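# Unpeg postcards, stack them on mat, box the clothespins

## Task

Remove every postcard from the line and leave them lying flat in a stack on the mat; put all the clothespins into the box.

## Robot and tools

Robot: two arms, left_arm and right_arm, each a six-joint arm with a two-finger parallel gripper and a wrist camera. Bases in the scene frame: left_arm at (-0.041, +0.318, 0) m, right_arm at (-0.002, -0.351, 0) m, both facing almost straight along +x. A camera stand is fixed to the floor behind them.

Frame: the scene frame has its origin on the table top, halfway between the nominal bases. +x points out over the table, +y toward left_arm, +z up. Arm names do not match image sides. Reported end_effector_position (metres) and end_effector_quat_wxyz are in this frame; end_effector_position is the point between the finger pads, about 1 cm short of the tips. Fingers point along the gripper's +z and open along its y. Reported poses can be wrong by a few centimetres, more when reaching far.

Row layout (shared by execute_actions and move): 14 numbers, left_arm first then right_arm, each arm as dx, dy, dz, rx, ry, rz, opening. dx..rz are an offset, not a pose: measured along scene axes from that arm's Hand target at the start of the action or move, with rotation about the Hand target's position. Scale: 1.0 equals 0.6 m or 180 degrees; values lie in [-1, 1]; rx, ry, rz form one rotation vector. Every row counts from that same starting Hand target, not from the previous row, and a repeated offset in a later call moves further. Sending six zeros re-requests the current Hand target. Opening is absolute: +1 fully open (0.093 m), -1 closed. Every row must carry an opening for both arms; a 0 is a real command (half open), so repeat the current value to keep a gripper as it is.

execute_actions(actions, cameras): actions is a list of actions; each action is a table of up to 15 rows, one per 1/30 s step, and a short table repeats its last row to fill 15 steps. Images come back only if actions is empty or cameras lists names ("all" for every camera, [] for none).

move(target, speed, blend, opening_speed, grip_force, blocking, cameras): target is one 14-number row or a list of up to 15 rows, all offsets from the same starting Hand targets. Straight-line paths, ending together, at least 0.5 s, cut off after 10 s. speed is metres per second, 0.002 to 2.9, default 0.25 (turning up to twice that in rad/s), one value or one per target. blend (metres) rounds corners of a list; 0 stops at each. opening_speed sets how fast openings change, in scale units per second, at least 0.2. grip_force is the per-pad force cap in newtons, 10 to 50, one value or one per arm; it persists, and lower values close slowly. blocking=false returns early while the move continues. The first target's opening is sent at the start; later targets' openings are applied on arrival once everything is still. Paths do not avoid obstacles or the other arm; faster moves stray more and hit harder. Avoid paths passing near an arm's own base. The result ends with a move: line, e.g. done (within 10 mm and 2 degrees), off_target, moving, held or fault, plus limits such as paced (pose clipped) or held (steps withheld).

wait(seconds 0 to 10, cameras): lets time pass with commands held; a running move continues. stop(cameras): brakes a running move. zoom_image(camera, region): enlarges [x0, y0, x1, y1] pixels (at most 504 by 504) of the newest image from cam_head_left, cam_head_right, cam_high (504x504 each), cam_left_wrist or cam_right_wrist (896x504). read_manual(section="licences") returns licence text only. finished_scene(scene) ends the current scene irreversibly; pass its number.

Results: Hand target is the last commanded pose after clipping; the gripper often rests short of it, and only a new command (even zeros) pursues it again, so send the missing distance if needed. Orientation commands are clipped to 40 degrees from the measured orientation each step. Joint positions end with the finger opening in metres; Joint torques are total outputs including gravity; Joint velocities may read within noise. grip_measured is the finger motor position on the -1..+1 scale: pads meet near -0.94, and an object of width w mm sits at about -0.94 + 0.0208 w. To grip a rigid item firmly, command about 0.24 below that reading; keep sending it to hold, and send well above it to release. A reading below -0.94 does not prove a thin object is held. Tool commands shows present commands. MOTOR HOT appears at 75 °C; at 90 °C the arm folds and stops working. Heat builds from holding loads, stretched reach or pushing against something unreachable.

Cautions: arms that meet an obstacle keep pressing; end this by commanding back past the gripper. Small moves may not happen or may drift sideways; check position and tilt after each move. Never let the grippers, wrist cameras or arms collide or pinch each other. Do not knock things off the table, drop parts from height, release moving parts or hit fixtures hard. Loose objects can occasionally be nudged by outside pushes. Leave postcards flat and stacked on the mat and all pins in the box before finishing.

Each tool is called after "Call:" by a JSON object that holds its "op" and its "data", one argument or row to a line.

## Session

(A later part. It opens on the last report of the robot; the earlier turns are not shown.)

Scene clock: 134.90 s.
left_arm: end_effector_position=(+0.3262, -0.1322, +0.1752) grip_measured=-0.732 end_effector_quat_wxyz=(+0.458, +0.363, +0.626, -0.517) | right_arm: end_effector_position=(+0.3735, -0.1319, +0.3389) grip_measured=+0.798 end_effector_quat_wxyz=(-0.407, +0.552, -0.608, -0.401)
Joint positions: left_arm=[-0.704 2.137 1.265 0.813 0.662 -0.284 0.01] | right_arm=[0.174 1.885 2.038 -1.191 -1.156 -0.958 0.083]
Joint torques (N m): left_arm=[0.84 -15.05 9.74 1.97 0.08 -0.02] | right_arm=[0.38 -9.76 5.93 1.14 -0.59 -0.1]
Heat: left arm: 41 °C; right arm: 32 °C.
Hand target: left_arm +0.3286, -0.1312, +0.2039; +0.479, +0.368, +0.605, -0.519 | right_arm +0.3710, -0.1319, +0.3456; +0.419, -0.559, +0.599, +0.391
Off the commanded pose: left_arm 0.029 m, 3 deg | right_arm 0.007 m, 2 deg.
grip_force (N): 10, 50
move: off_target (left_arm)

Call:
{"op": "move", "data": {
  "target": [0, 0, 0, 0, 0, 0, -0.86, 0, 0, 0, 0, 0, 0, 0.8],
  "speed": 0.05,
  "grip_force": [10, 50],
  "opening_speed": 0.3,
  "cameras": ["cam_left_wrist", "cam_right_wrist"]
}}

Scene clock: 136.67 s.
left_arm: end_effector_position=(+0.3260, -0.1323, +0.1752) grip_measured=-0.857 end_effector_quat_wxyz=(+0.458, +0.363, +0.626, -0.517) | right_arm: end_effector_position=(+0.3735, -0.1319, +0.3389) grip_measured=+0.798 end_effector_quat_wxyz=(-0.407, +0.552, -0.608, -0.401)
Joint positions: left_arm=[-0.704 2.137 1.265 0.813 0.664 -0.284 0.004] | right_arm=[0.174 1.885 2.038 -1.191 -1.156 -0.958 0.083]
Joint torques (N m): left_arm=[0.8 -15.02 9.72 1.96 0.08 -0.03] | right_arm=[0.27 -9.89 5.98 1.14 -0.56 -0.1]
Heat: left arm: 43 °C; right arm: 32 °C.
Hand target: left_arm +0.3286, -0.1312, +0.2039; +0.479, +0.368, +0.605, -0.519 | right_arm +0.3710, -0.1319, +0.3456; +0.419, -0.559, +0.599, +0.391
Off the commanded pose: left_arm 0.029 m, 3 deg | right_arm 0.007 m, 2 deg.
grip_force (N): 10, 50
move: off_target (left_arm)
camera_calibration:
cam_left_wrist: T_world_to_cam=[[-0.928437, -0.210307, 0.306227, 0.223421], [-0.365992, 0.376547, -0.851036, 0.359636], [0.0636699, -0.90221, -0.426571, 0.0224602], [0, 0, 0, 1]] pos_world=[0.337626, -0.0681692, 0.247227]
cam_right_wrist: T_world_to_cam=[[0.993948, -0.10157, -0.0418408, -0.372484], [-0.102109, -0.713803, -0.692863, 0.217703], [0.0405077, 0.692942, -0.719854, 0.405577], [0, 0, 0, 1]] pos_world=[0.37603, -0.163477, 0.42721]
Images, in order (width x height): cam_left_wrist 896x504, cam_right_wrist 896x504.

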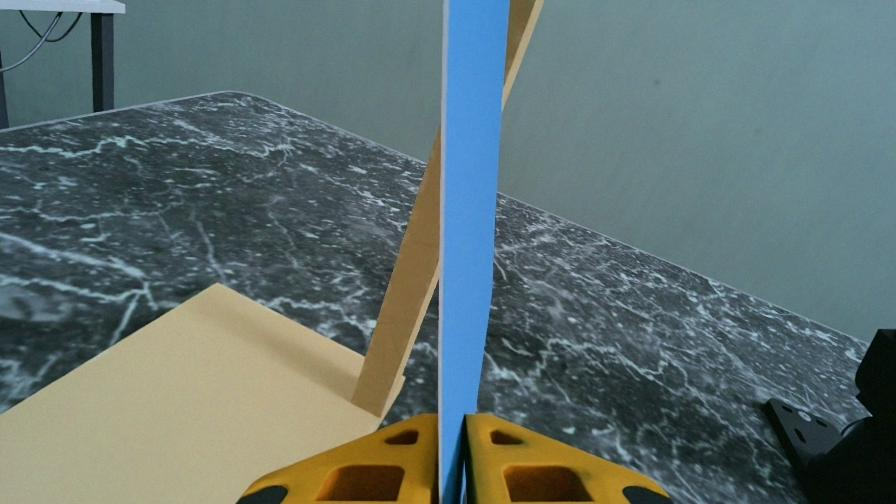

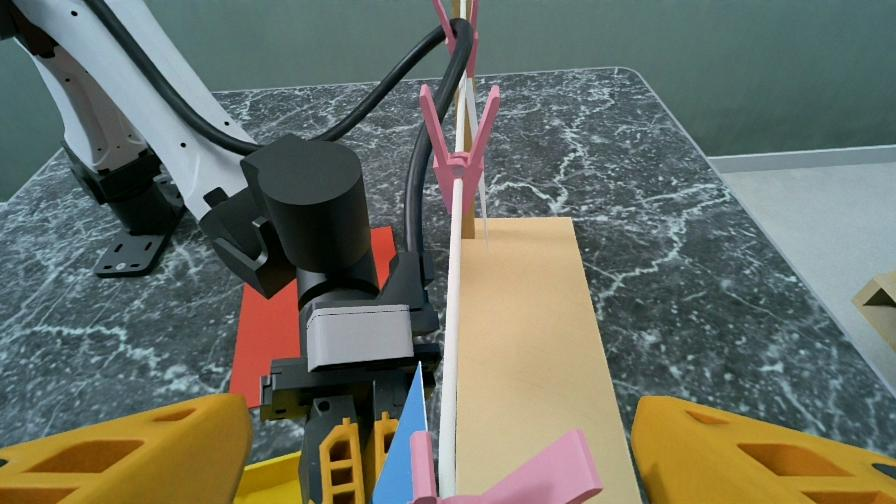

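Call:
{"op": "zoom_image", "data": {
  "camera": "cam_right_wrist",
  "region": [380, 0, 560, 260]
}}

Call:
{"op": "execute_actions", "data": {
  "actions": [],
  "cameras": ["cam_head_left", "cam_head_right", "cam_high"]
}}

Scaled by 1.938 from the camera's 896x504 image, which has a finer 1280x720 frame.

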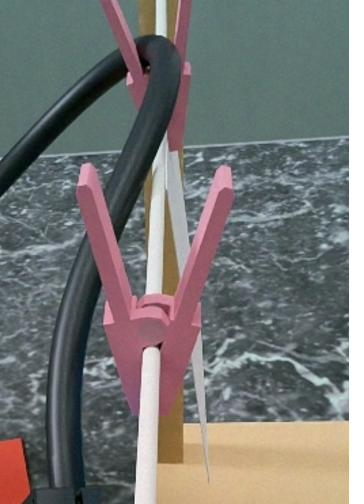

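Scene clock: 137.17 s.
left_arm: end_effector_position=(+0.3260, -0.1323, +0.1752) grip_measured=-0.857 end_effector_quat_wxyz=(+0.458, +0.363, +0.626, -0.517) | right_arm: end_effector_position=(+0.3735, -0.1319, +0.3389) grip_measured=+0.798 end_effector_quat_wxyz=(-0.407, +0.552, -0.608, -0.401)
Joint positions: left_arm=[-0.704 2.137 1.265 0.813 0.664 -0.284 0.004] | right_arm=[0.174 1.885 2.038 -1.191 -1.156 -0.958 0.083]
Joint velocities: within noise
Joint torques (N m): left_arm=[0.81 -15.04 9.7 1.97 0.08 -0.03] | right_arm=[0.4 -9.91 5.91 1.16 -0.56 -0.11]
Heat: left arm: 43 °C; right arm: 32 °C.
Hand target: left_arm +0.3286, -0.1312, +0.2039; +0.479, +0.368, +0.605, -0.519 | right_arm +0.3710, -0.1319, +0.3456; +0.419, -0.559, +0.599, +0.391
Tool commands: left_gripper/opening=-0.86 right_gripper/opening=+0.8
Off the commanded pose: left_arm 0.029 m, 3 deg | right_arm 0.007 m, 2 deg.
grip_force (N): 10, 50
Images, in order (width x height): cam_head_left 504x504, cam_head_right 504x504, cam_high 504x504.

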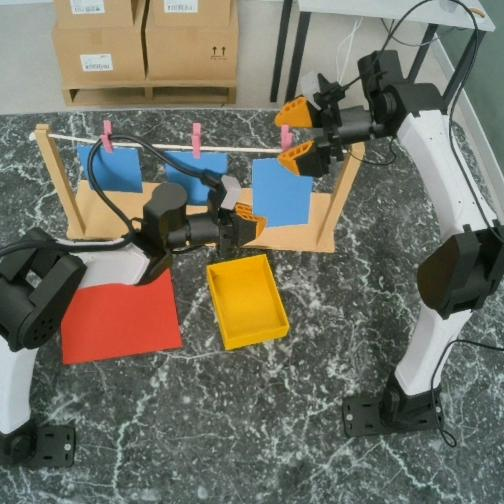

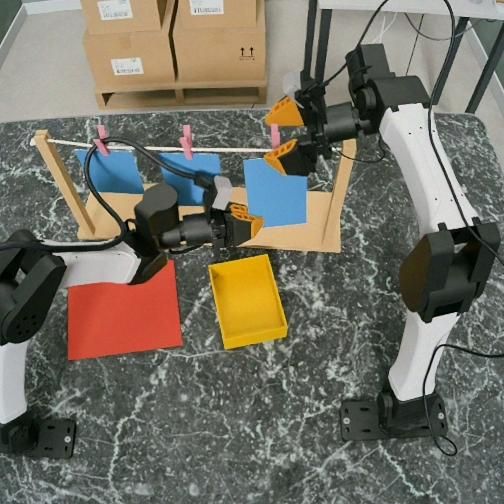

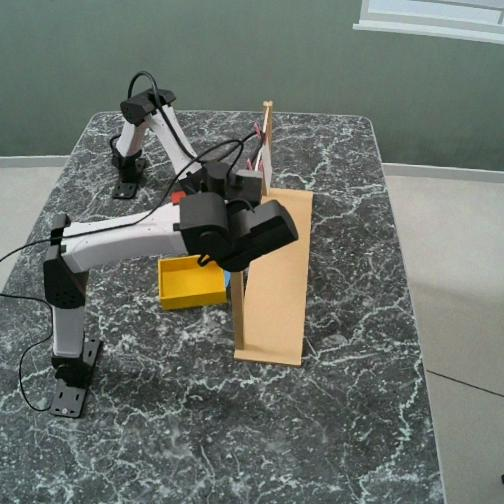

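Call:
{"op": "move", "data": {
  "target": [0, 0, 0, 0, 0, 0, -1, 0, 0, 0, 0, 0, 0, 0.8],
  "speed": 0.05,
  "grip_force": [12, 50],
  "opening_speed": 0.3,
  "cameras": ["cam_left_wrist", "cam_right_wrist"]
}}

Scene clock: 140.83 s.
left_arm: end_effector_position=(+0.3258, -0.1323, +0.1752) grip_measured=-0.958 end_effector_quat_wxyz=(+0.457, +0.363, +0.625, -0.517) | right_arm: end_effector_position=(+0.3735, -0.1319, +0.3389) grip_measured=+0.798 end_effector_quat_wxyz=(-0.407, +0.552, -0.608, -0.401)
Joint positions: left_arm=[-0.704 2.137 1.265 0.813 0.665 -0.284 0] | right_arm=[0.174 1.885 2.038 -1.191 -1.156 -0.958 0.083]
Joint torques (N m): left_arm=[0.79 -15.04 9.72 1.97 0.06 -0.03] | right_arm=[0.34 -9.77 5.91 1.15 -0.57 -0.11]
Heat: left arm: 46 °C; right arm: 32 °C.
Hand target: left_arm +0.3286, -0.1312, +0.2039; +0.479, +0.368, +0.605, -0.519 | right_arm +0.3710, -0.1319, +0.3456; +0.419, -0.559, +0.599, +0.391
Off the commanded pose: left_arm 0.029 m, 3 deg | right_arm 0.007 m, 2 deg.
grip_force (N): 12, 50
move: off_target (left_arm)
camera_calibration:
cam_left_wrist: T_world_to_cam=[[-0.928685, -0.20925, 0.306201, 0.223379], [-0.365538, 0.376951, -0.851052, 0.359481], [0.0626596, -0.902287, -0.426558, 0.0227139], [0, 0, 0, 1]] pos_world=[0.337429, -0.0682704, 0.247227]
cam_right_wrist: T_world_to_cam=[[0.993948, -0.10157, -0.0418408, -0.372484], [-0.102109, -0.713803, -0.692863, 0.217703], [0.0405077, 0.692942, -0.719854, 0.405577], [0, 0, 0, 1]] pos_world=[0.37603, -0.163477, 0.42721]
Images, in order (width x height): cam_left_wrist 896x504, cam_right_wrist 896x504.

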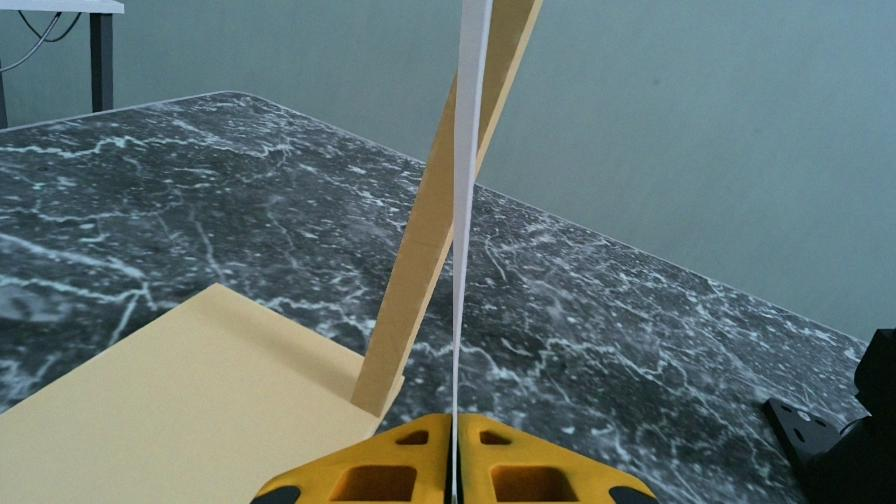

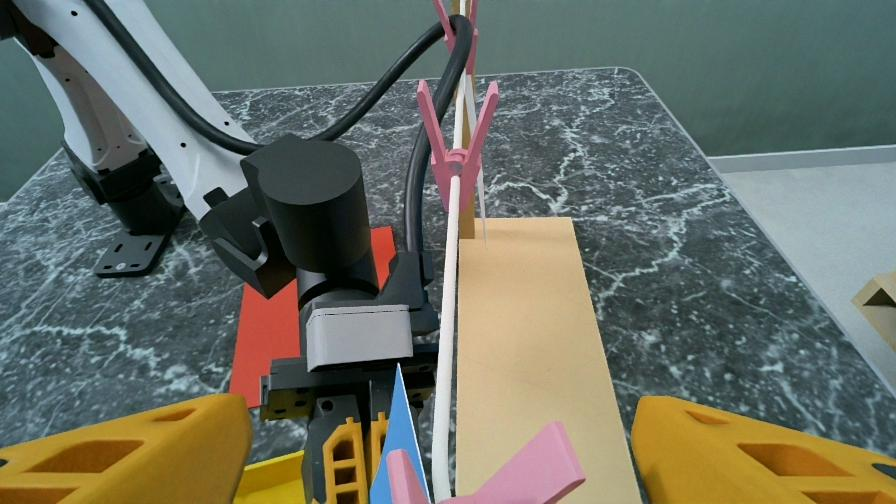

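Call:
{"op": "zoom_image", "data": {
  "camera": "cam_right_wrist",
  "region": [350, 380, 640, 504]
}}

Scaled by 1.738 from the camera's 896x504 image, which has a finer 1280x720 frame.

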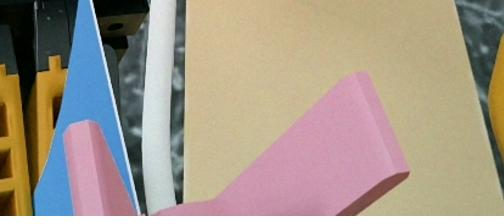

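Call:
{"op": "move", "data": {
  "target": [0, 0, 0, 0, 0, 0, -1, 0.005, 0, 0, -0.0028, 0.0891, 0.0338, 0.5],
  "speed": 0.1,
  "cameras": ["cam_right_wrist", "cam_head_right"]
}}

Scene clock: 148.00 s.
left_arm: end_effector_position=(+0.3258, -0.1323, +0.1752) grip_measured=-0.966 end_effector_quat_wxyz=(+0.457, +0.363, +0.625, -0.517) | right_arm: end_effector_position=(+0.3697, -0.1297, +0.3473) grip_measured=+0.502 end_effector_quat_wxyz=(+0.344, -0.518, +0.628, +0.469)
Joint positions: left_arm=[-0.704 2.137 1.265 0.813 0.665 -0.284 0] | right_arm=[0.17 2.073 2.363 -1.567 -1.226 -1.011 0.069]
Joint torques (N m): left_arm=[0.77 -15.02 9.73 1.96 0.07 -0.03] | right_arm=[-0.4 -7.06 7.58 0.57 -0.79 -0.08]
Heat: left arm: 50 °C; right arm: 32 °C.
Hand target: left_arm +0.3286, -0.1312, +0.2039; +0.479, +0.368, +0.605, -0.519 | right_arm +0.3741, -0.1319, +0.3455; +0.308, -0.531, +0.623, +0.485
Off the commanded pose: left_arm 0.029 m, 3 deg | right_arm 0.005 m, 5 deg.
joint sent to its limit (right arm) — joint 4 (wrist pitch), lower limit. The joint targets are off in orientation, not in position.
grip_force (N): 12, 50
move: off_target (left_arm, right_arm)
camera_calibration:
cam_right_wrist: T_world_to_cam=[[0.969933, -0.0563841, -0.236749, -0.285745], [-0.206976, -0.702839, -0.680572, 0.260539], [-0.128023, 0.709111, -0.693377, 0.465416], [0, 0, 0, 1]] pos_world=[0.390663, -0.163027, 0.432375]
Images, in order (width x height): cam_head_right 504x504, cam_right_wrist 896x504.

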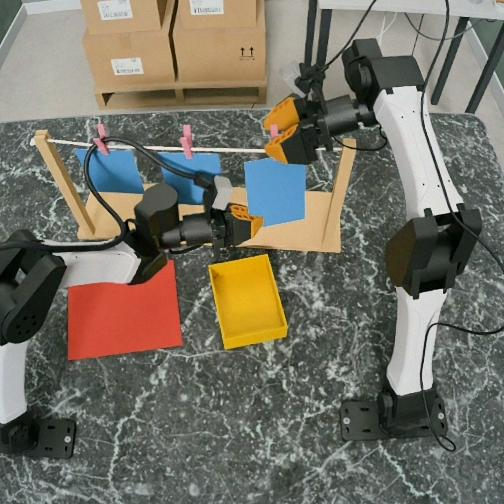

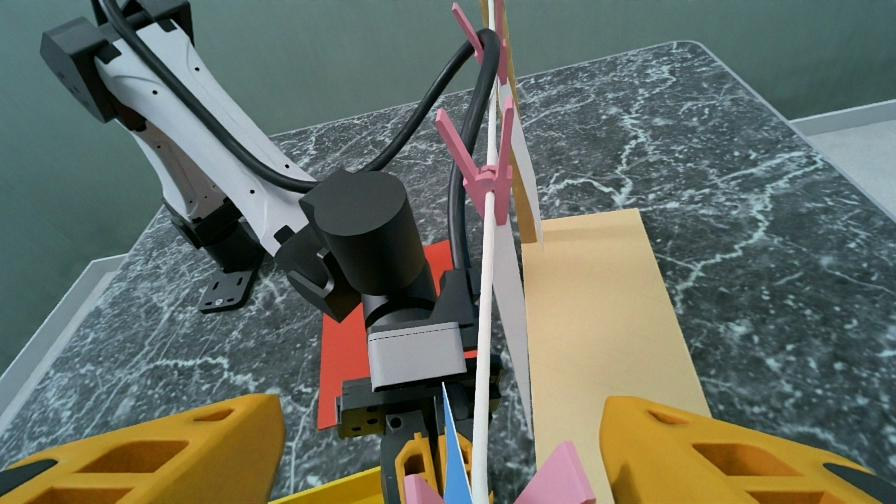

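Call:
{"op": "zoom_image", "data": {
  "camera": "cam_right_wrist",
  "region": [260, 370, 640, 504]
}}

Scaled by 1.326 from the camera's 896x504 image, which has a finer 1280x720 frame.

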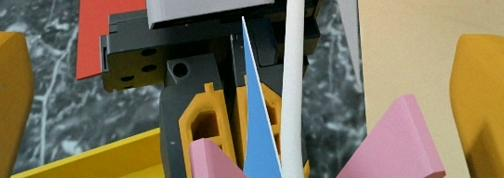

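Call:
{"op": "move", "data": {
  "target": [0, 0, 0, 0, 0, 0, -1, 0.0125, -0.006, 0.0142, 0.027, 0.0019, -0.0277, 0.5],
  "speed": 0.1,
  "cameras": ["cam_right_wrist"]
}}

Scene clock: 152.83 s.
left_arm: end_effector_position=(+0.3258, -0.1323, +0.1752) grip_measured=-0.966 end_effector_quat_wxyz=(+0.457, +0.363, +0.625, -0.517) | right_arm: end_effector_position=(+0.3758, -0.1344, +0.3545) grip_measured=+0.502 end_effector_quat_wxyz=(+0.348, -0.492, +0.627, +0.494)
Joint positions: left_arm=[-0.704 2.137 1.265 0.813 0.665 -0.284 0] | right_arm=[0.149 2.093 2.387 -1.567 -1.285 -0.969 0.069]
Joint torques (N m): left_arm=[0.83 -15.05 9.72 1.97 0.06 -0.03] | right_arm=[-0.23 -7.2 8.1 0.65 -0.81 -0.04]
Heat: left arm: 52 °C; right arm: 32 °C.
Hand target: left_arm +0.3286, -0.1312, +0.2039; +0.479, +0.368, +0.605, -0.519 | right_arm +0.3817, -0.1356, +0.3540; +0.349, -0.489, +0.625, +0.498
Off the commanded pose: left_arm 0.029 m, 3 deg | right_arm 0.006 m, 1 deg.
grip_force (N): 12, 50
move: off_target (left_arm)
camera_calibration:
cam_right_wrist: T_world_to_cam=[[0.957267, -0.0584862, -0.283229, -0.26932], [-0.249626, -0.661615, -0.707073, 0.294401], [-0.146035, 0.747559, -0.647943, 0.470407], [0, 0, 0, 1]] pos_world=[0.399997, -0.172628, 0.43668]
Images, in order (width x height): cam_right_wrist 896x504.

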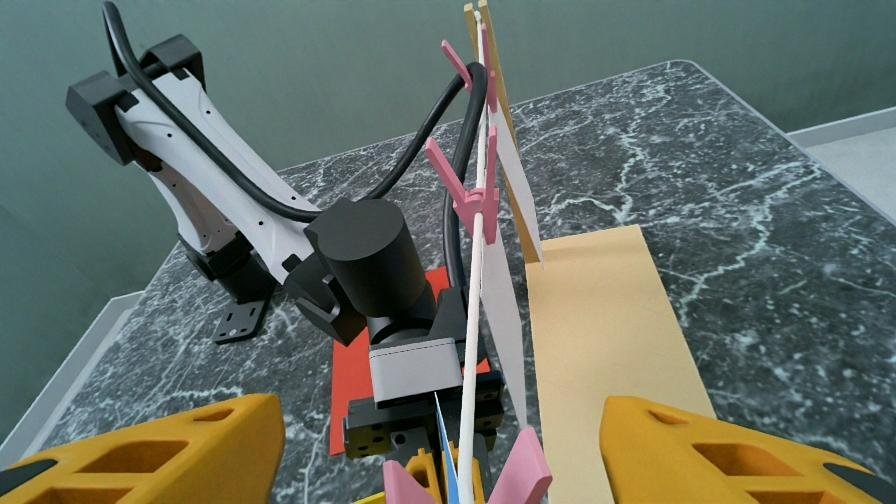

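Call:
{"op": "move", "data": {
  "target": [0, 0, 0, 0, 0, 0, -1, 0.0105, 0, -0.0025, 0, 0, 0, 0.05],
  "speed": 0.08,
  "opening_speed": 0.5,
  "cameras": ["cam_right_wrist"]
}}

Scene clock: 154.53 s.
left_arm: end_effector_position=(+0.3258, -0.1323, +0.1752) grip_measured=-0.966 end_effector_quat_wxyz=(+0.457, +0.363, +0.625, -0.517) | right_arm: end_effector_position=(+0.3836, -0.1333, +0.3535) grip_measured=+0.052 end_effector_quat_wxyz=(+0.352, -0.494, +0.624, +0.493)
Joint positions: left_arm=[-0.704 2.137 1.265 0.813 0.665 -0.284 0] | right_arm=[0.149 2.129 2.438 -1.567 -1.286 -0.966 0.048]
Joint torques (N m): left_arm=[0.8 -15.04 9.72 1.97 0.06 -0.04] | right_arm=[-0.43 -7.53 8.1 0.56 -0.82 -0.07]
Heat: left arm: 53 °C; right arm: 32 °C.
Hand target: left_arm +0.3286, -0.1312, +0.2039; +0.479, +0.368, +0.605, -0.519 | right_arm +0.3879, -0.1356, +0.3526; +0.349, -0.489, +0.625, +0.498
Off the commanded pose: left_arm 0.029 m, 3 deg | right_arm 0.005 m, 1 deg.
joint sent to its limit (right arm) — joint 4 (wrist pitch), lower limit. The joint targets still meet the commanded pose.
grip_force (N): 12, 50
move: off_target (left_arm)
camera_calibration:
cam_right_wrist: T_world_to_cam=[[0.960373, -0.0578122, -0.272658, -0.281784], [-0.241828, -0.659214, -0.712008, 0.295464], [-0.138577, 0.749729, -0.647072, 0.467117], [0, 0, 0, 1]] pos_world=[0.4068, -0.171728, 0.4358]
Images, in order (width x height): cam_right_wrist 896x504.

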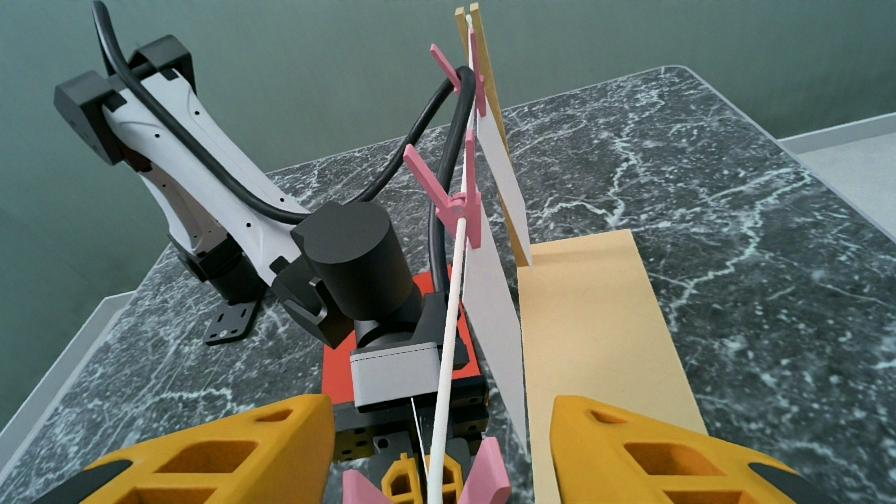

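Call:
{"op": "move", "data": {
  "target": [0, 0, 0, 0, 0, 0, -1, -0.0035, 0, 0.001, 0, 0, 0, -0.3],
  "speed": 0.08,
  "grip_force": [12, 20],
  "cameras": ["cam_right_wrist"]
}}

Scene clock: 156.67 s.
left_arm: end_effector_position=(+0.3257, -0.1323, +0.1752) grip_measured=-0.966 end_effector_quat_wxyz=(+0.457, +0.364, +0.625, -0.518) | right_arm: end_effector_position=(+0.3834, -0.1332, +0.3537) grip_measured=-0.296 end_effector_quat_wxyz=(+0.352, -0.493, +0.624, +0.494)
Joint positions: left_arm=[-0.704 2.137 1.265 0.813 0.665 -0.284 0] | right_arm=[0.149 2.129 2.438 -1.568 -1.288 -0.964 0.031]
Joint torques (N m): left_arm=[0.84 -15.05 9.7 1.97 0.06 -0.03] | right_arm=[-0.35 -8.18 7.06 0.56 -0.79 -0.09]
Heat: left arm: 53 °C; right arm: 32 °C.
Hand target: left_arm +0.3286, -0.1312, +0.2039; +0.479, +0.368, +0.605, -0.519 | right_arm +0.3858, -0.1356, +0.3532; +0.349, -0.489, +0.625, +0.498
Off the commanded pose: left_arm 0.029 m, 3 deg | right_arm 0.003 m, 1 deg.
joint sent to its limit (right arm) — joint 4 (wrist pitch), lower limit. The joint targets still meet the commanded pose.
grip_force (N): 12, 20
move: off_target (left_arm)
camera_calibration:
cam_right_wrist: T_world_to_cam=[[0.959707, -0.0575131, -0.275055, -0.280394], [-0.243581, -0.658321, -0.712238, 0.296436], [-0.140111, 0.750537, -0.645804, 0.467467], [0, 0, 0, 1]] pos_world=[0.4068, -0.171828, 0.435901]
Images, in order (width x height): cam_right_wrist 896x504.

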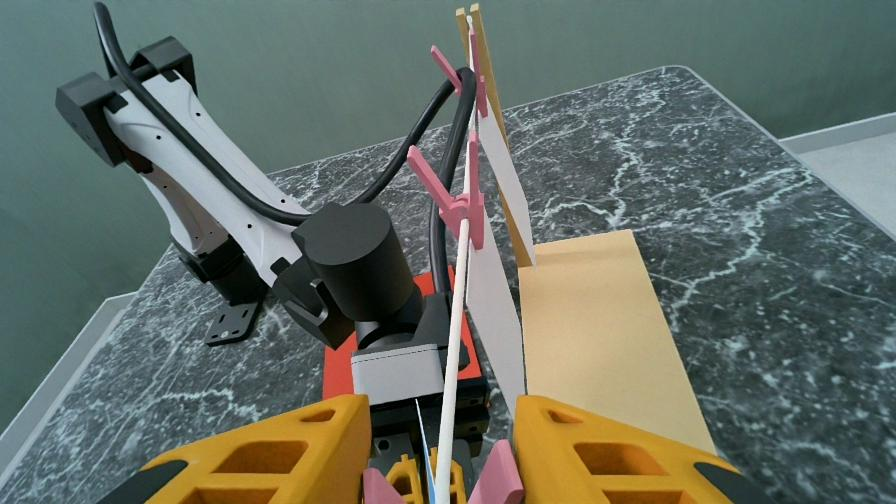

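Call:
{"op": "zoom_image", "data": {
  "camera": "cam_right_wrist",
  "region": [330, 370, 570, 504]
}}

Scaled by 2.100 from the camera's 896x504 image, which has a finer 1280x720 frame.

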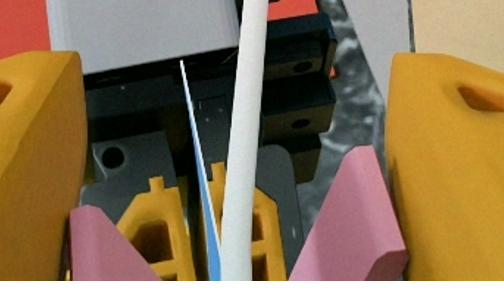

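Call:
{"op": "move", "data": {
  "target": [0, 0, 0, 0, 0, 0, -1, 0, 0, 0, 0, 0, 0, -0.45],
  "speed": 0.08,
  "grip_force": [15, 25],
  "cameras": ["cam_right_wrist", "cam_left_wrist"]
}}

Scene clock: 158.17 s.
left_arm: end_effector_position=(+0.3257, -0.1323, +0.1752) grip_measured=-0.975 end_effector_quat_wxyz=(+0.457, +0.364, +0.625, -0.518) | right_arm: end_effector_position=(+0.3834, -0.1332, +0.3538) grip_measured=-0.445 end_effector_quat_wxyz=(+0.352, -0.493, +0.624, +0.494)
Joint positions: left_arm=[-0.704 2.137 1.265 0.813 0.665 -0.284 0] | right_arm=[0.149 2.129 2.438 -1.568 -1.288 -0.964 0.024]
Joint torques (N m): left_arm=[0.83 -15.04 9.73 1.97 0.05 -0.03] | right_arm=[-0.42 -8.2 7.2 0.55 -0.77 -0.1]
Heat: left arm: 54 °C; right arm: 32 °C.
Hand target: left_arm +0.3286, -0.1312, +0.2039; +0.479, +0.368, +0.605, -0.519 | right_arm +0.3858, -0.1356, +0.3532; +0.349, -0.489, +0.625, +0.498
Off the commanded pose: left_arm 0.029 m, 3 deg | right_arm 0.003 m, 1 deg.
joint sent to its limit (right arm) — joint 4 (wrist pitch), lower limit. The joint targets still meet the commanded pose.
grip_force (N): 15, 25
move: off_target (left_arm)
camera_calibration:
cam_left_wrist: T_world_to_cam=[[-0.928812, -0.20857, 0.306278, 0.223451], [-0.365334, 0.377233, -0.851015, 0.359423], [0.0619581, -0.902327, -0.426576, 0.0229517], [0, 0, 0, 1]] pos_world=[0.337431, -0.0682711, 0.247227]
cam_right_wrist: T_world_to_cam=[[0.959702, -0.0572055, -0.275136, -0.280276], [-0.243485, -0.658104, -0.71247, 0.296608], [-0.140311, 0.75075, -0.645513, 0.467523], [0, 0, 0, 1]] pos_world=[0.406799, -0.171827, 0.436002]
Images, in order (width x height): cam_left_wrist 896x504, cam_right_wrist 896x504.

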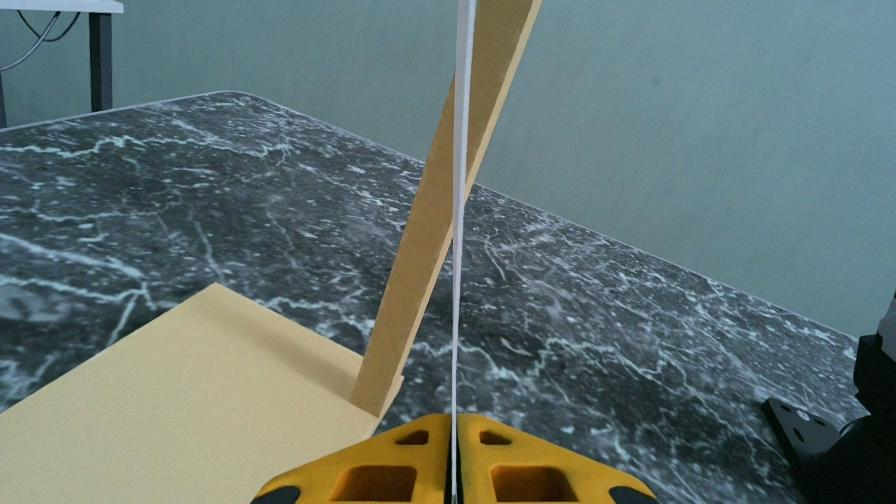

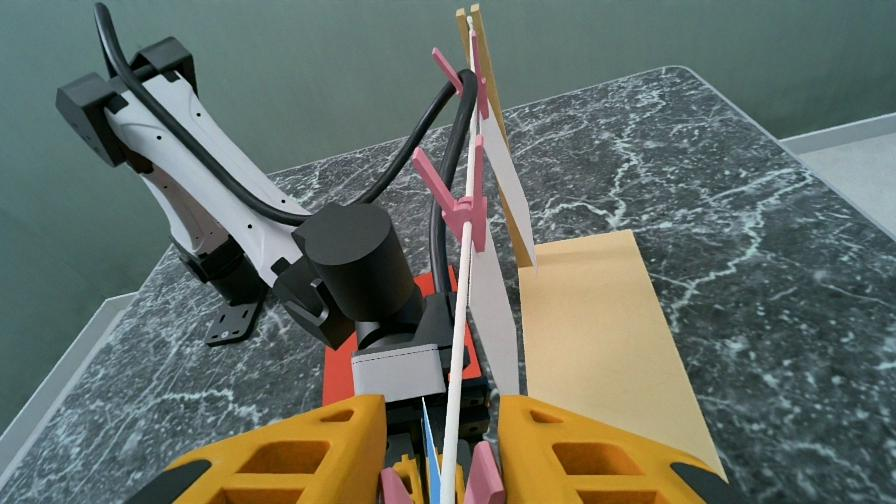

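Call:
{"op": "move", "data": {
  "target": [0, 0, 0, 0, 0, 0, -1, 0, 0, 0, 0, 0, 0, -0.56],
  "speed": 0.08,
  "grip_force": [15, 25],
  "cameras": ["cam_right_wrist", "cam_head_right"]
}}

Scene clock: 159.27 s.
left_arm: end_effector_position=(+0.3257, -0.1323, +0.1752) grip_measured=-0.975 end_effector_quat_wxyz=(+0.457, +0.364, +0.625, -0.518) | right_arm: end_effector_position=(+0.3833, -0.1332, +0.3539) grip_measured=-0.554 end_effector_quat_wxyz=(+0.352, -0.493, +0.624, +0.494)
Joint positions: left_arm=[-0.704 2.137 1.265 0.813 0.665 -0.284 0] | right_arm=[0.149 2.129 2.438 -1.568 -1.289 -0.964 0.019]
Joint torques (N m): left_arm=[0.8 -15.02 9.72 1.96 0.06 -0.03] | right_arm=[-0.39 -8.13 7.24 0.55 -0.76 -0.07]
Heat: left arm: 54 °C; right arm: 32 °C.
Hand target: left_arm +0.3286, -0.1312, +0.2039; +0.479, +0.368, +0.605, -0.519 | right_arm +0.3858, -0.1356, +0.3532; +0.349, -0.489, +0.625, +0.498
Off the commanded pose: left_arm 0.029 m, 3 deg | right_arm 0.004 m, 1 deg.
joint sent to its limit (right arm) — joint 4 (wrist pitch), lower limit. The joint targets still meet the commanded pose.
grip_force (N): 15, 25
move: off_target (left_arm)
camera_calibration:
cam_right_wrist: T_world_to_cam=[[0.9597, -0.0567834, -0.27523, -0.280133], [-0.243374, -0.657631, -0.712945, 0.296924], [-0.140516, 0.751197, -0.644948, 0.467502], [0, 0, 0, 1]] pos_world=[0.406799, -0.171827, 0.436104]
Images, in order (width x height): cam_head_right 504x504, cam_right_wrist 896x504.

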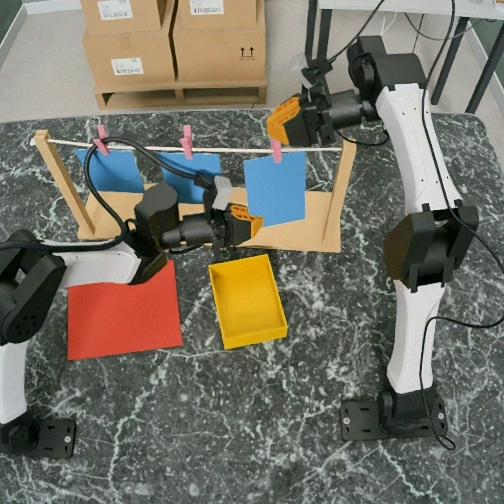

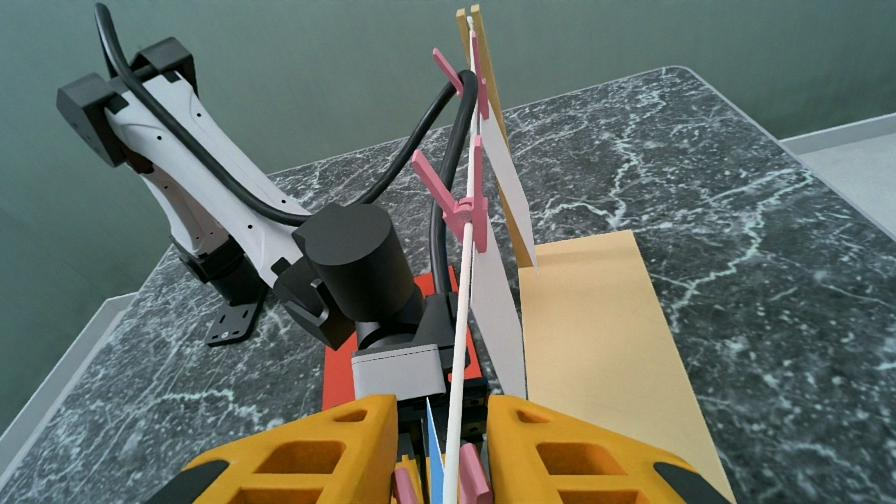

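Call:
{"op": "zoom_image", "data": {
  "camera": "cam_head_right",
  "region": [225, 100, 325, 200]
}}

Call:
{"op": "zoom_image", "data": {
  "camera": "cam_right_wrist",
  "region": [350, 370, 550, 504]
}}

Scaled by 5.040 from the camera's 504x504 image, which has a finer 720x720 frame.

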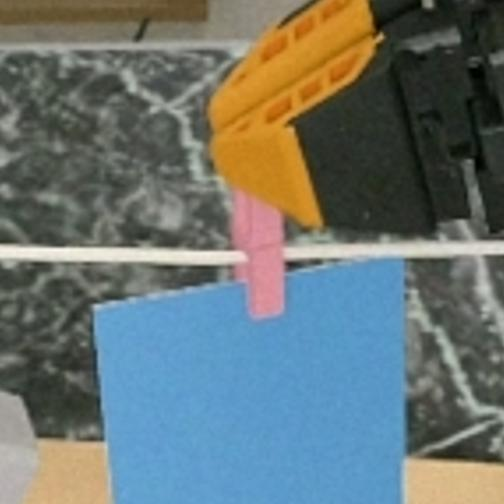

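Scaled by 2.520 from the camera's 896x504 image, which has a finer 1280x720 frame.

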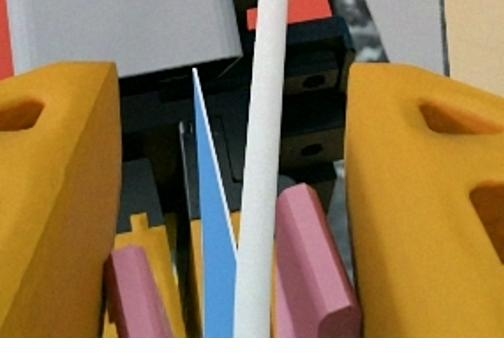

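Call:
{"op": "move", "data": {
  "target": [-0.0133, 0, -0.045, 0, 0, 0, -1, 0, 0, 0, 0, 0, 0, -0.58],
  "speed": 0.06,
  "grip_force": [15, 25],
  "cameras": ["cam_right_wrist", "cam_head_right"]
}}

Scene clock: 161.23 s.
left_arm: end_effector_position=(+0.3224, -0.1307, +0.1826) grip_measured=-0.975 end_effector_quat_wxyz=(+0.478, +0.367, +0.604, -0.522) | right_arm: end_effector_position=(+0.3833, -0.1331, +0.3540) grip_measured=-0.574 end_effector_quat_wxyz=(+0.352, -0.493, +0.623, +0.494)
Joint positions: left_arm=[-0.705 2.137 1.241 0.897 0.665 -0.284 0] | right_arm=[0.149 2.129 2.438 -1.568 -1.29 -0.964 0.018]
Joint torques (N m): left_arm=[-0.18 -11.33 6.24 2.12 -0.09 -0.04] | right_arm=[-0.32 -8.08 7.2 0.56 -0.76 -0.09]
Heat: left arm: 55 °C; right arm: 32 °C.
Hand target: left_arm +0.3205, -0.1313, +0.1769; +0.479, +0.368, +0.605, -0.519 | right_arm +0.3858, -0.1356, +0.3532; +0.349, -0.489, +0.625, +0.498
Off the commanded pose: left_arm 0.006 m, 0 deg | right_arm 0.004 m, 1 deg.
joint sent to its limit (right arm) — joint 4 (wrist pitch), lower limit. The joint targets still meet the commanded pose.
grip_force (N): 15, 25
move: done
camera_calibration:
cam_right_wrist: T_world_to_cam=[[0.959672, -0.0564614, -0.275392, -0.279967], [-0.243369, -0.657206, -0.713338, 0.297239], [-0.140713, 0.751593, -0.644444, 0.467496], [0, 0, 0, 1]] pos_world=[0.406798, -0.171827, 0.436206]
Images, in order (width x height): cam_head_right 504x504, cam_right_wrist 896x504.

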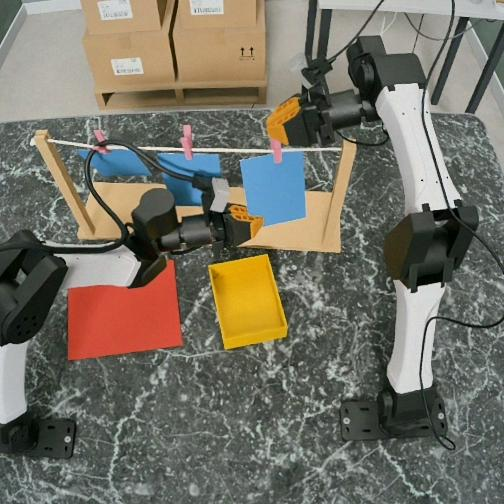

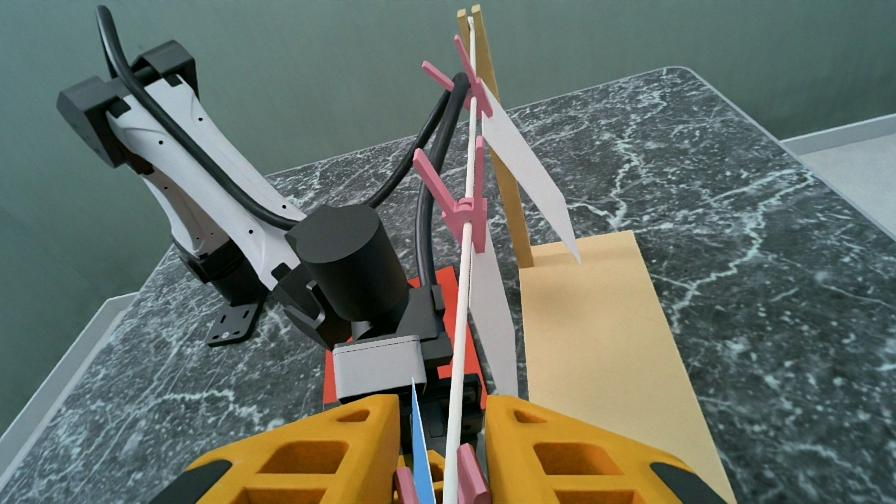

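Call:
{"op": "move", "data": {
  "target": [
    [-0.0150, 0, -0.05, 0, 0, 0, -1, 0, 0, 0, 0, 0, 0, -0.58],
    [-0.085, 0.02, -0.055, 0, 0, 0, -1, 0, 0, 0, 0, 0, 0, -0.58]
  ],
  "speed": 0.08,
  "blend": [0.008, 0],
  "grip_force": [15, 25],
  "cameras": ["cam_right_wrist", "cam_head_right"]
}}

Scene clock: 163.50 s.
left_arm: end_effector_position=(+0.2687, -0.1211, +0.1274) grip_measured=-0.975 end_effector_quat_wxyz=(+0.459, +0.371, +0.615, -0.523) | right_arm: end_effector_position=(+0.3832, -0.1331, +0.3541) grip_measured=-0.574 end_effector_quat_wxyz=(+0.352, -0.493, +0.623, +0.495)
Joint positions: left_arm=[-0.77 2.144 0.99 1.115 0.619 -0.284 0] | right_arm=[0.149 2.129 2.438 -1.568 -1.291 -0.964 0.018]
Joint torques (N m): left_arm=[0.03 -13.85 5.39 2.15 -0.21 -0.05] | right_arm=[-0.42 -8.16 7.19 0.55 -0.74 -0.09]
Heat: left arm: 54 °C; right arm: 32 °C.
Hand target: left_arm +0.2696, -0.1193, +0.1441; +0.479, +0.368, +0.604, -0.519 | right_arm +0.3858, -0.1356, +0.3532; +0.349, -0.489, +0.625, +0.498
Off the commanded pose: left_arm 0.017 m, 3 deg | right_arm 0.004 m, 1 deg.
joint sent to its limit (right arm) — joint 4 (wrist pitch), lower limit. The joint targets still meet the commanded pose.
grip_force (N): 15, 25
move: off_target (left_arm)
camera_calibration:
cam_right_wrist: T_world_to_cam=[[0.959548, -0.0560388, -0.275911, -0.27952], [-0.243567, -0.656773, -0.71367, 0.297515], [-0.141218, 0.752003, -0.643854, 0.467501], [0, 0, 0, 1]] pos_world=[0.406698, -0.171826, 0.436207]
Images, in order (width x height): cam_head_right 504x504, cam_right_wrist 896x504.

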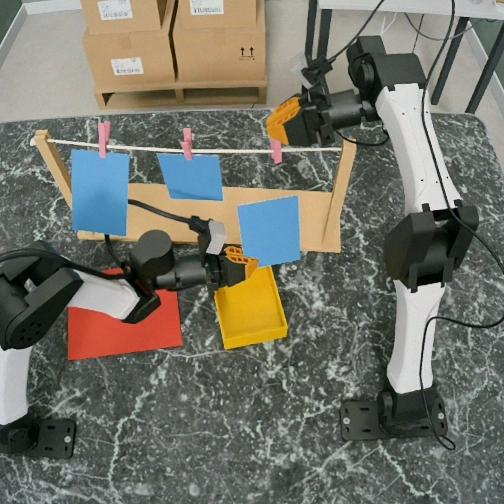

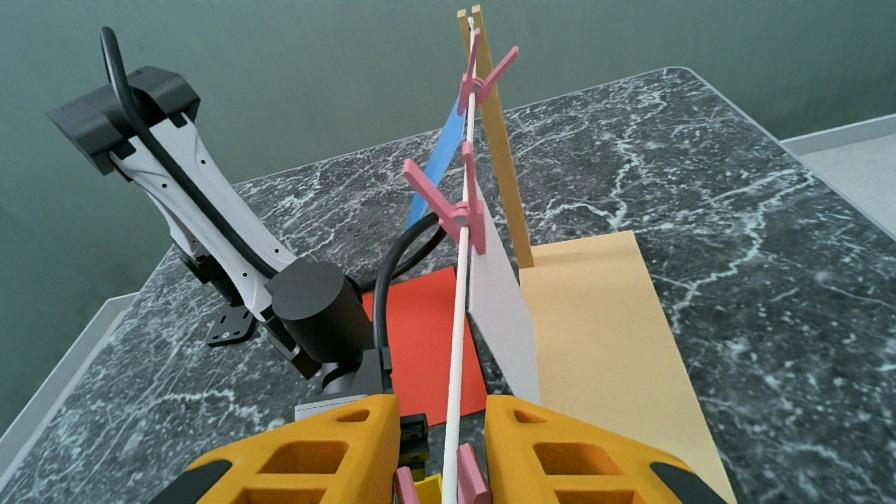

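Call:
{"op": "zoom_image", "data": {
  "camera": "cam_head_right",
  "region": [235, 90, 335, 190]
}}

Call:
{"op": "execute_actions", "data": {
  "actions": [],
  "cameras": ["cam_high", "cam_head_left"]
}}

Call:
{"op": "zoom_image", "data": {
  "camera": "cam_high",
  "region": [190, 100, 310, 250]
}}

Scaled by 5.040 from the camera's 504x504 image, which has a finer 720x720 frame.

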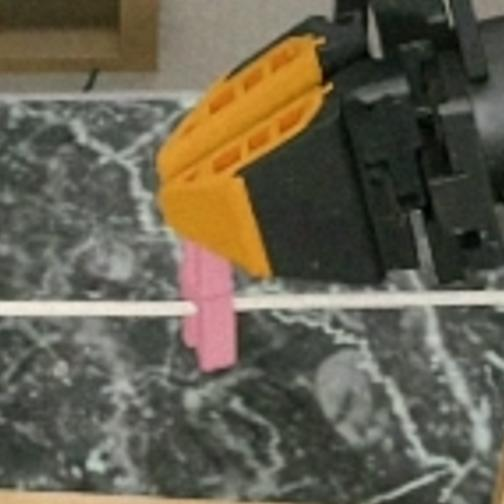

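Scene clock: 163.80 s.
left_arm: end_effector_position=(+0.2688, -0.1211, +0.1274) grip_measured=-0.975 end_effector_quat_wxyz=(+0.459, +0.371, +0.615, -0.523) | right_arm: end_effector_position=(+0.3832, -0.1331, +0.3541) grip_measured=-0.574 end_effector_quat_wxyz=(+0.352, -0.493, +0.623, +0.495)
Joint positions: left_arm=[-0.77 2.144 0.99 1.115 0.618 -0.284 0] | right_arm=[0.149 2.129 2.438 -1.568 -1.291 -0.964 0.018]
Joint velocities: within noise
Joint torques (N m): left_arm=[0.02 -13.83 5.42 2.12 -0.23 -0.05] | right_arm=[-0.42 -8.14 7.15 0.58 -0.75 -0.09]
Heat: left arm: 54 °C; right arm: 32 °C.
Hand target: left_arm +0.2696, -0.1193, +0.1440; +0.479, +0.368, +0.605, -0.519 | right_arm +0.3858, -0.1356, +0.3532; +0.349, -0.489, +0.625, +0.498
Tool commands: left_gripper/opening=-1.0 right_gripper/opening=-0.58
Off the commanded pose: left_arm 0.017 m, 3 deg | right_arm 0.004 m, 1 deg.
grip_force (N): 15, 25
Images, in order (width x height): cam_head_left 504x504, cam_high 504x504.

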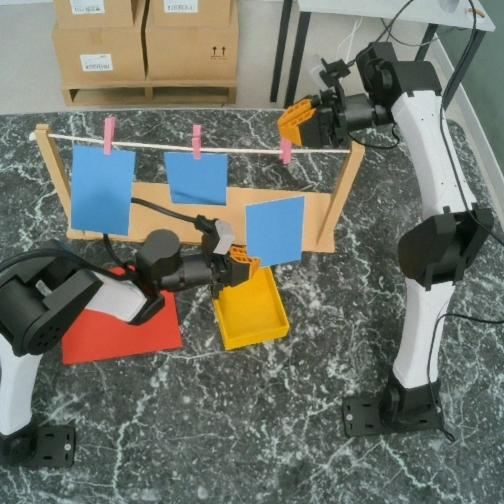

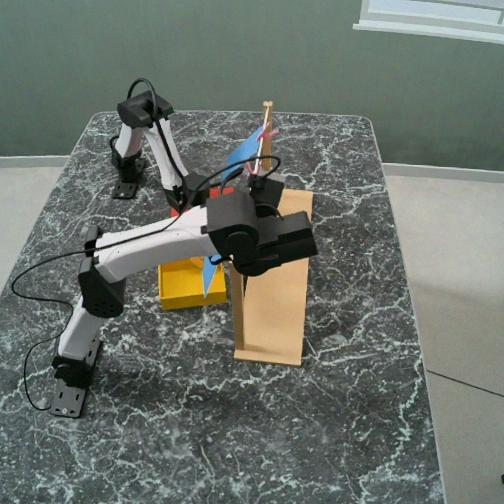

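Scaled by 3.360 from the camera's 504x504 image, which has a finer 720x720 frame.

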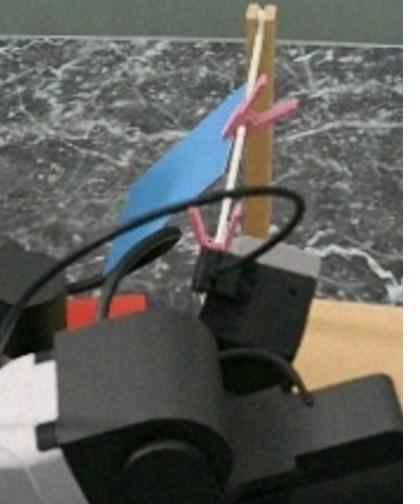

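Call:
{"op": "zoom_image", "data": {
  "camera": "cam_head_left",
  "region": [50, 110, 270, 310]
}}

Call:
{"op": "execute_actions", "data": {
  "actions": [],
  "cameras": ["cam_head_right", "cam_left_wrist", "cam_right_wrist"]
}}

Scaled by 2.291 from the camera's 504x504 image, which has a finer 720x720 frame.

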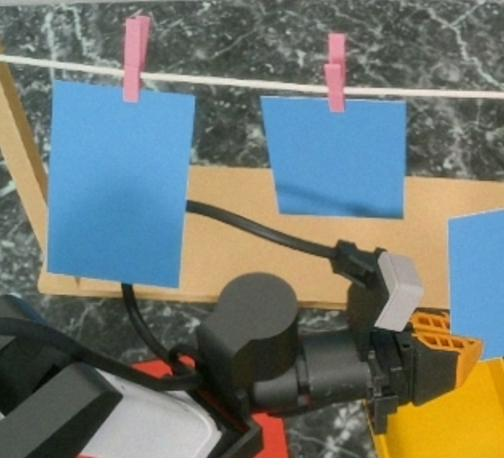

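Scene clock: 164.63 s.
left_arm: end_effector_position=(+0.2688, -0.1211, +0.1275) grip_measured=-0.975 end_effector_quat_wxyz=(+0.460, +0.371, +0.615, -0.523) | right_arm: end_effector_position=(+0.3832, -0.1331, +0.3541) grip_measured=-0.574 end_effector_quat_wxyz=(+0.352, -0.493, +0.623, +0.495)
Joint positions: left_arm=[-0.77 2.144 0.99 1.116 0.618 -0.284 0] | right_arm=[0.149 2.129 2.438 -1.568 -1.291 -0.964 0.018]
Joint velocities: within noise
Joint torques (N m): left_arm=[0.03 -13.86 5.42 2.11 -0.23 -0.04] | right_arm=[-0.27 -8.24 7.12 0.53 -0.76 -0.07]
Heat: left arm: 54 °C; right arm: 32 °C.
Hand target: left_arm +0.2696, -0.1193, +0.1441; +0.479, +0.368, +0.604, -0.519 | right_arm +0.3858, -0.1356, +0.3532; +0.349, -0.489, +0.625, +0.498
Tool commands: left_gripper/opening=-1.0 right_gripper/opening=-0.58
Off the commanded pose: left_arm 0.016 m, 3 deg | right_arm 0.004 m, 1 deg.
grip_force (N): 15, 25
camera_calibration:
cam_left_wrist: T_world_to_cam=[[-0.937616, -0.187035, 0.293078, 0.1942], [-0.343813, 0.373528, -0.861551, 0.288985], [0.0516672, -0.908567, -0.414531, 0.0167703], [0, 0, 0, 1]] pos_world=[0.280575, -0.0563849, 0.199011]
cam_right_wrist: T_world_to_cam=[[0.959548, -0.0560388, -0.275911, -0.27952], [-0.243567, -0.656773, -0.71367, 0.297515], [-0.141218, 0.752003, -0.643854, 0.467501], [0, 0, 0, 1]] pos_world=[0.406698, -0.171826, 0.436207]
Images, in order (width x height): cam_head_right 504x504, cam_left_wrist 896x504, cam_right_wrist 896x504.

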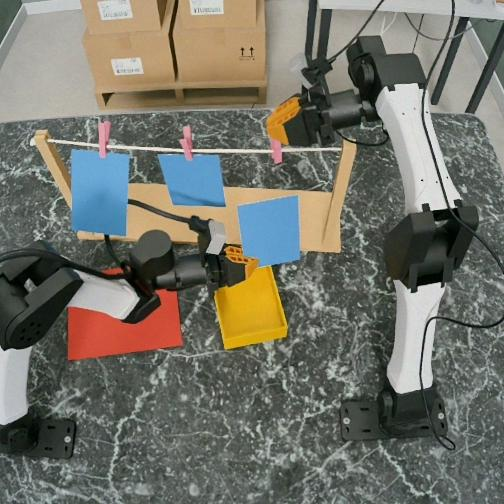

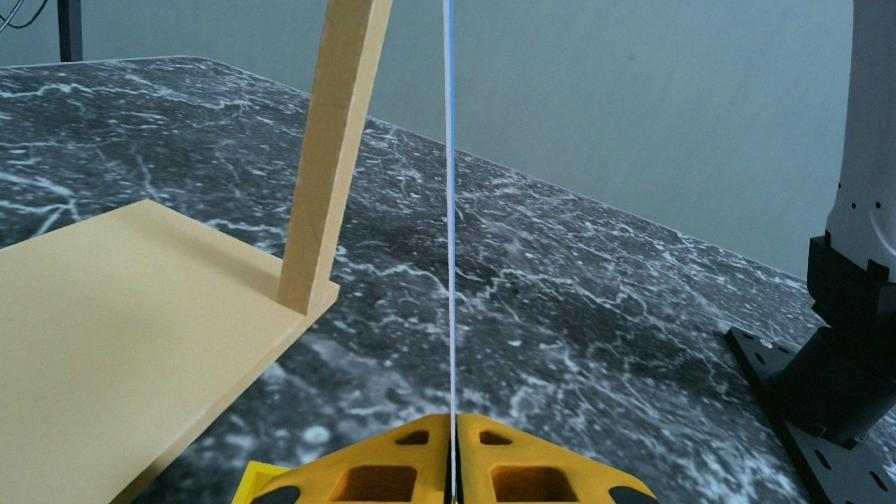

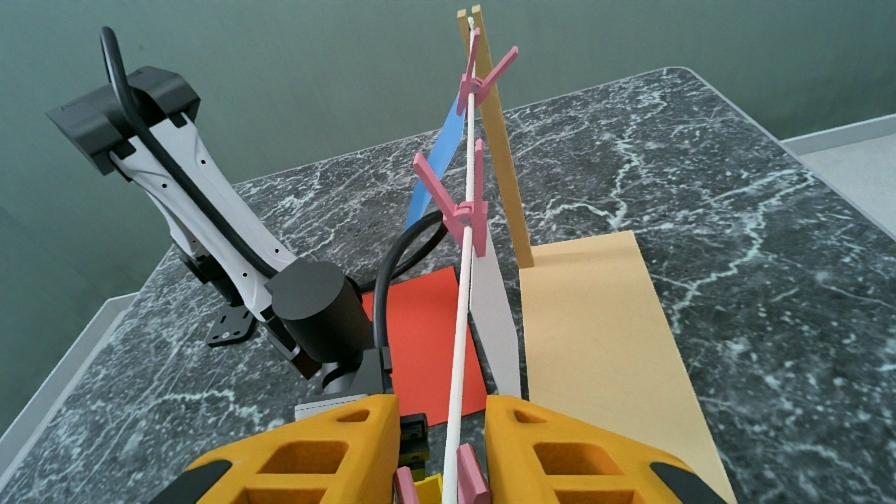

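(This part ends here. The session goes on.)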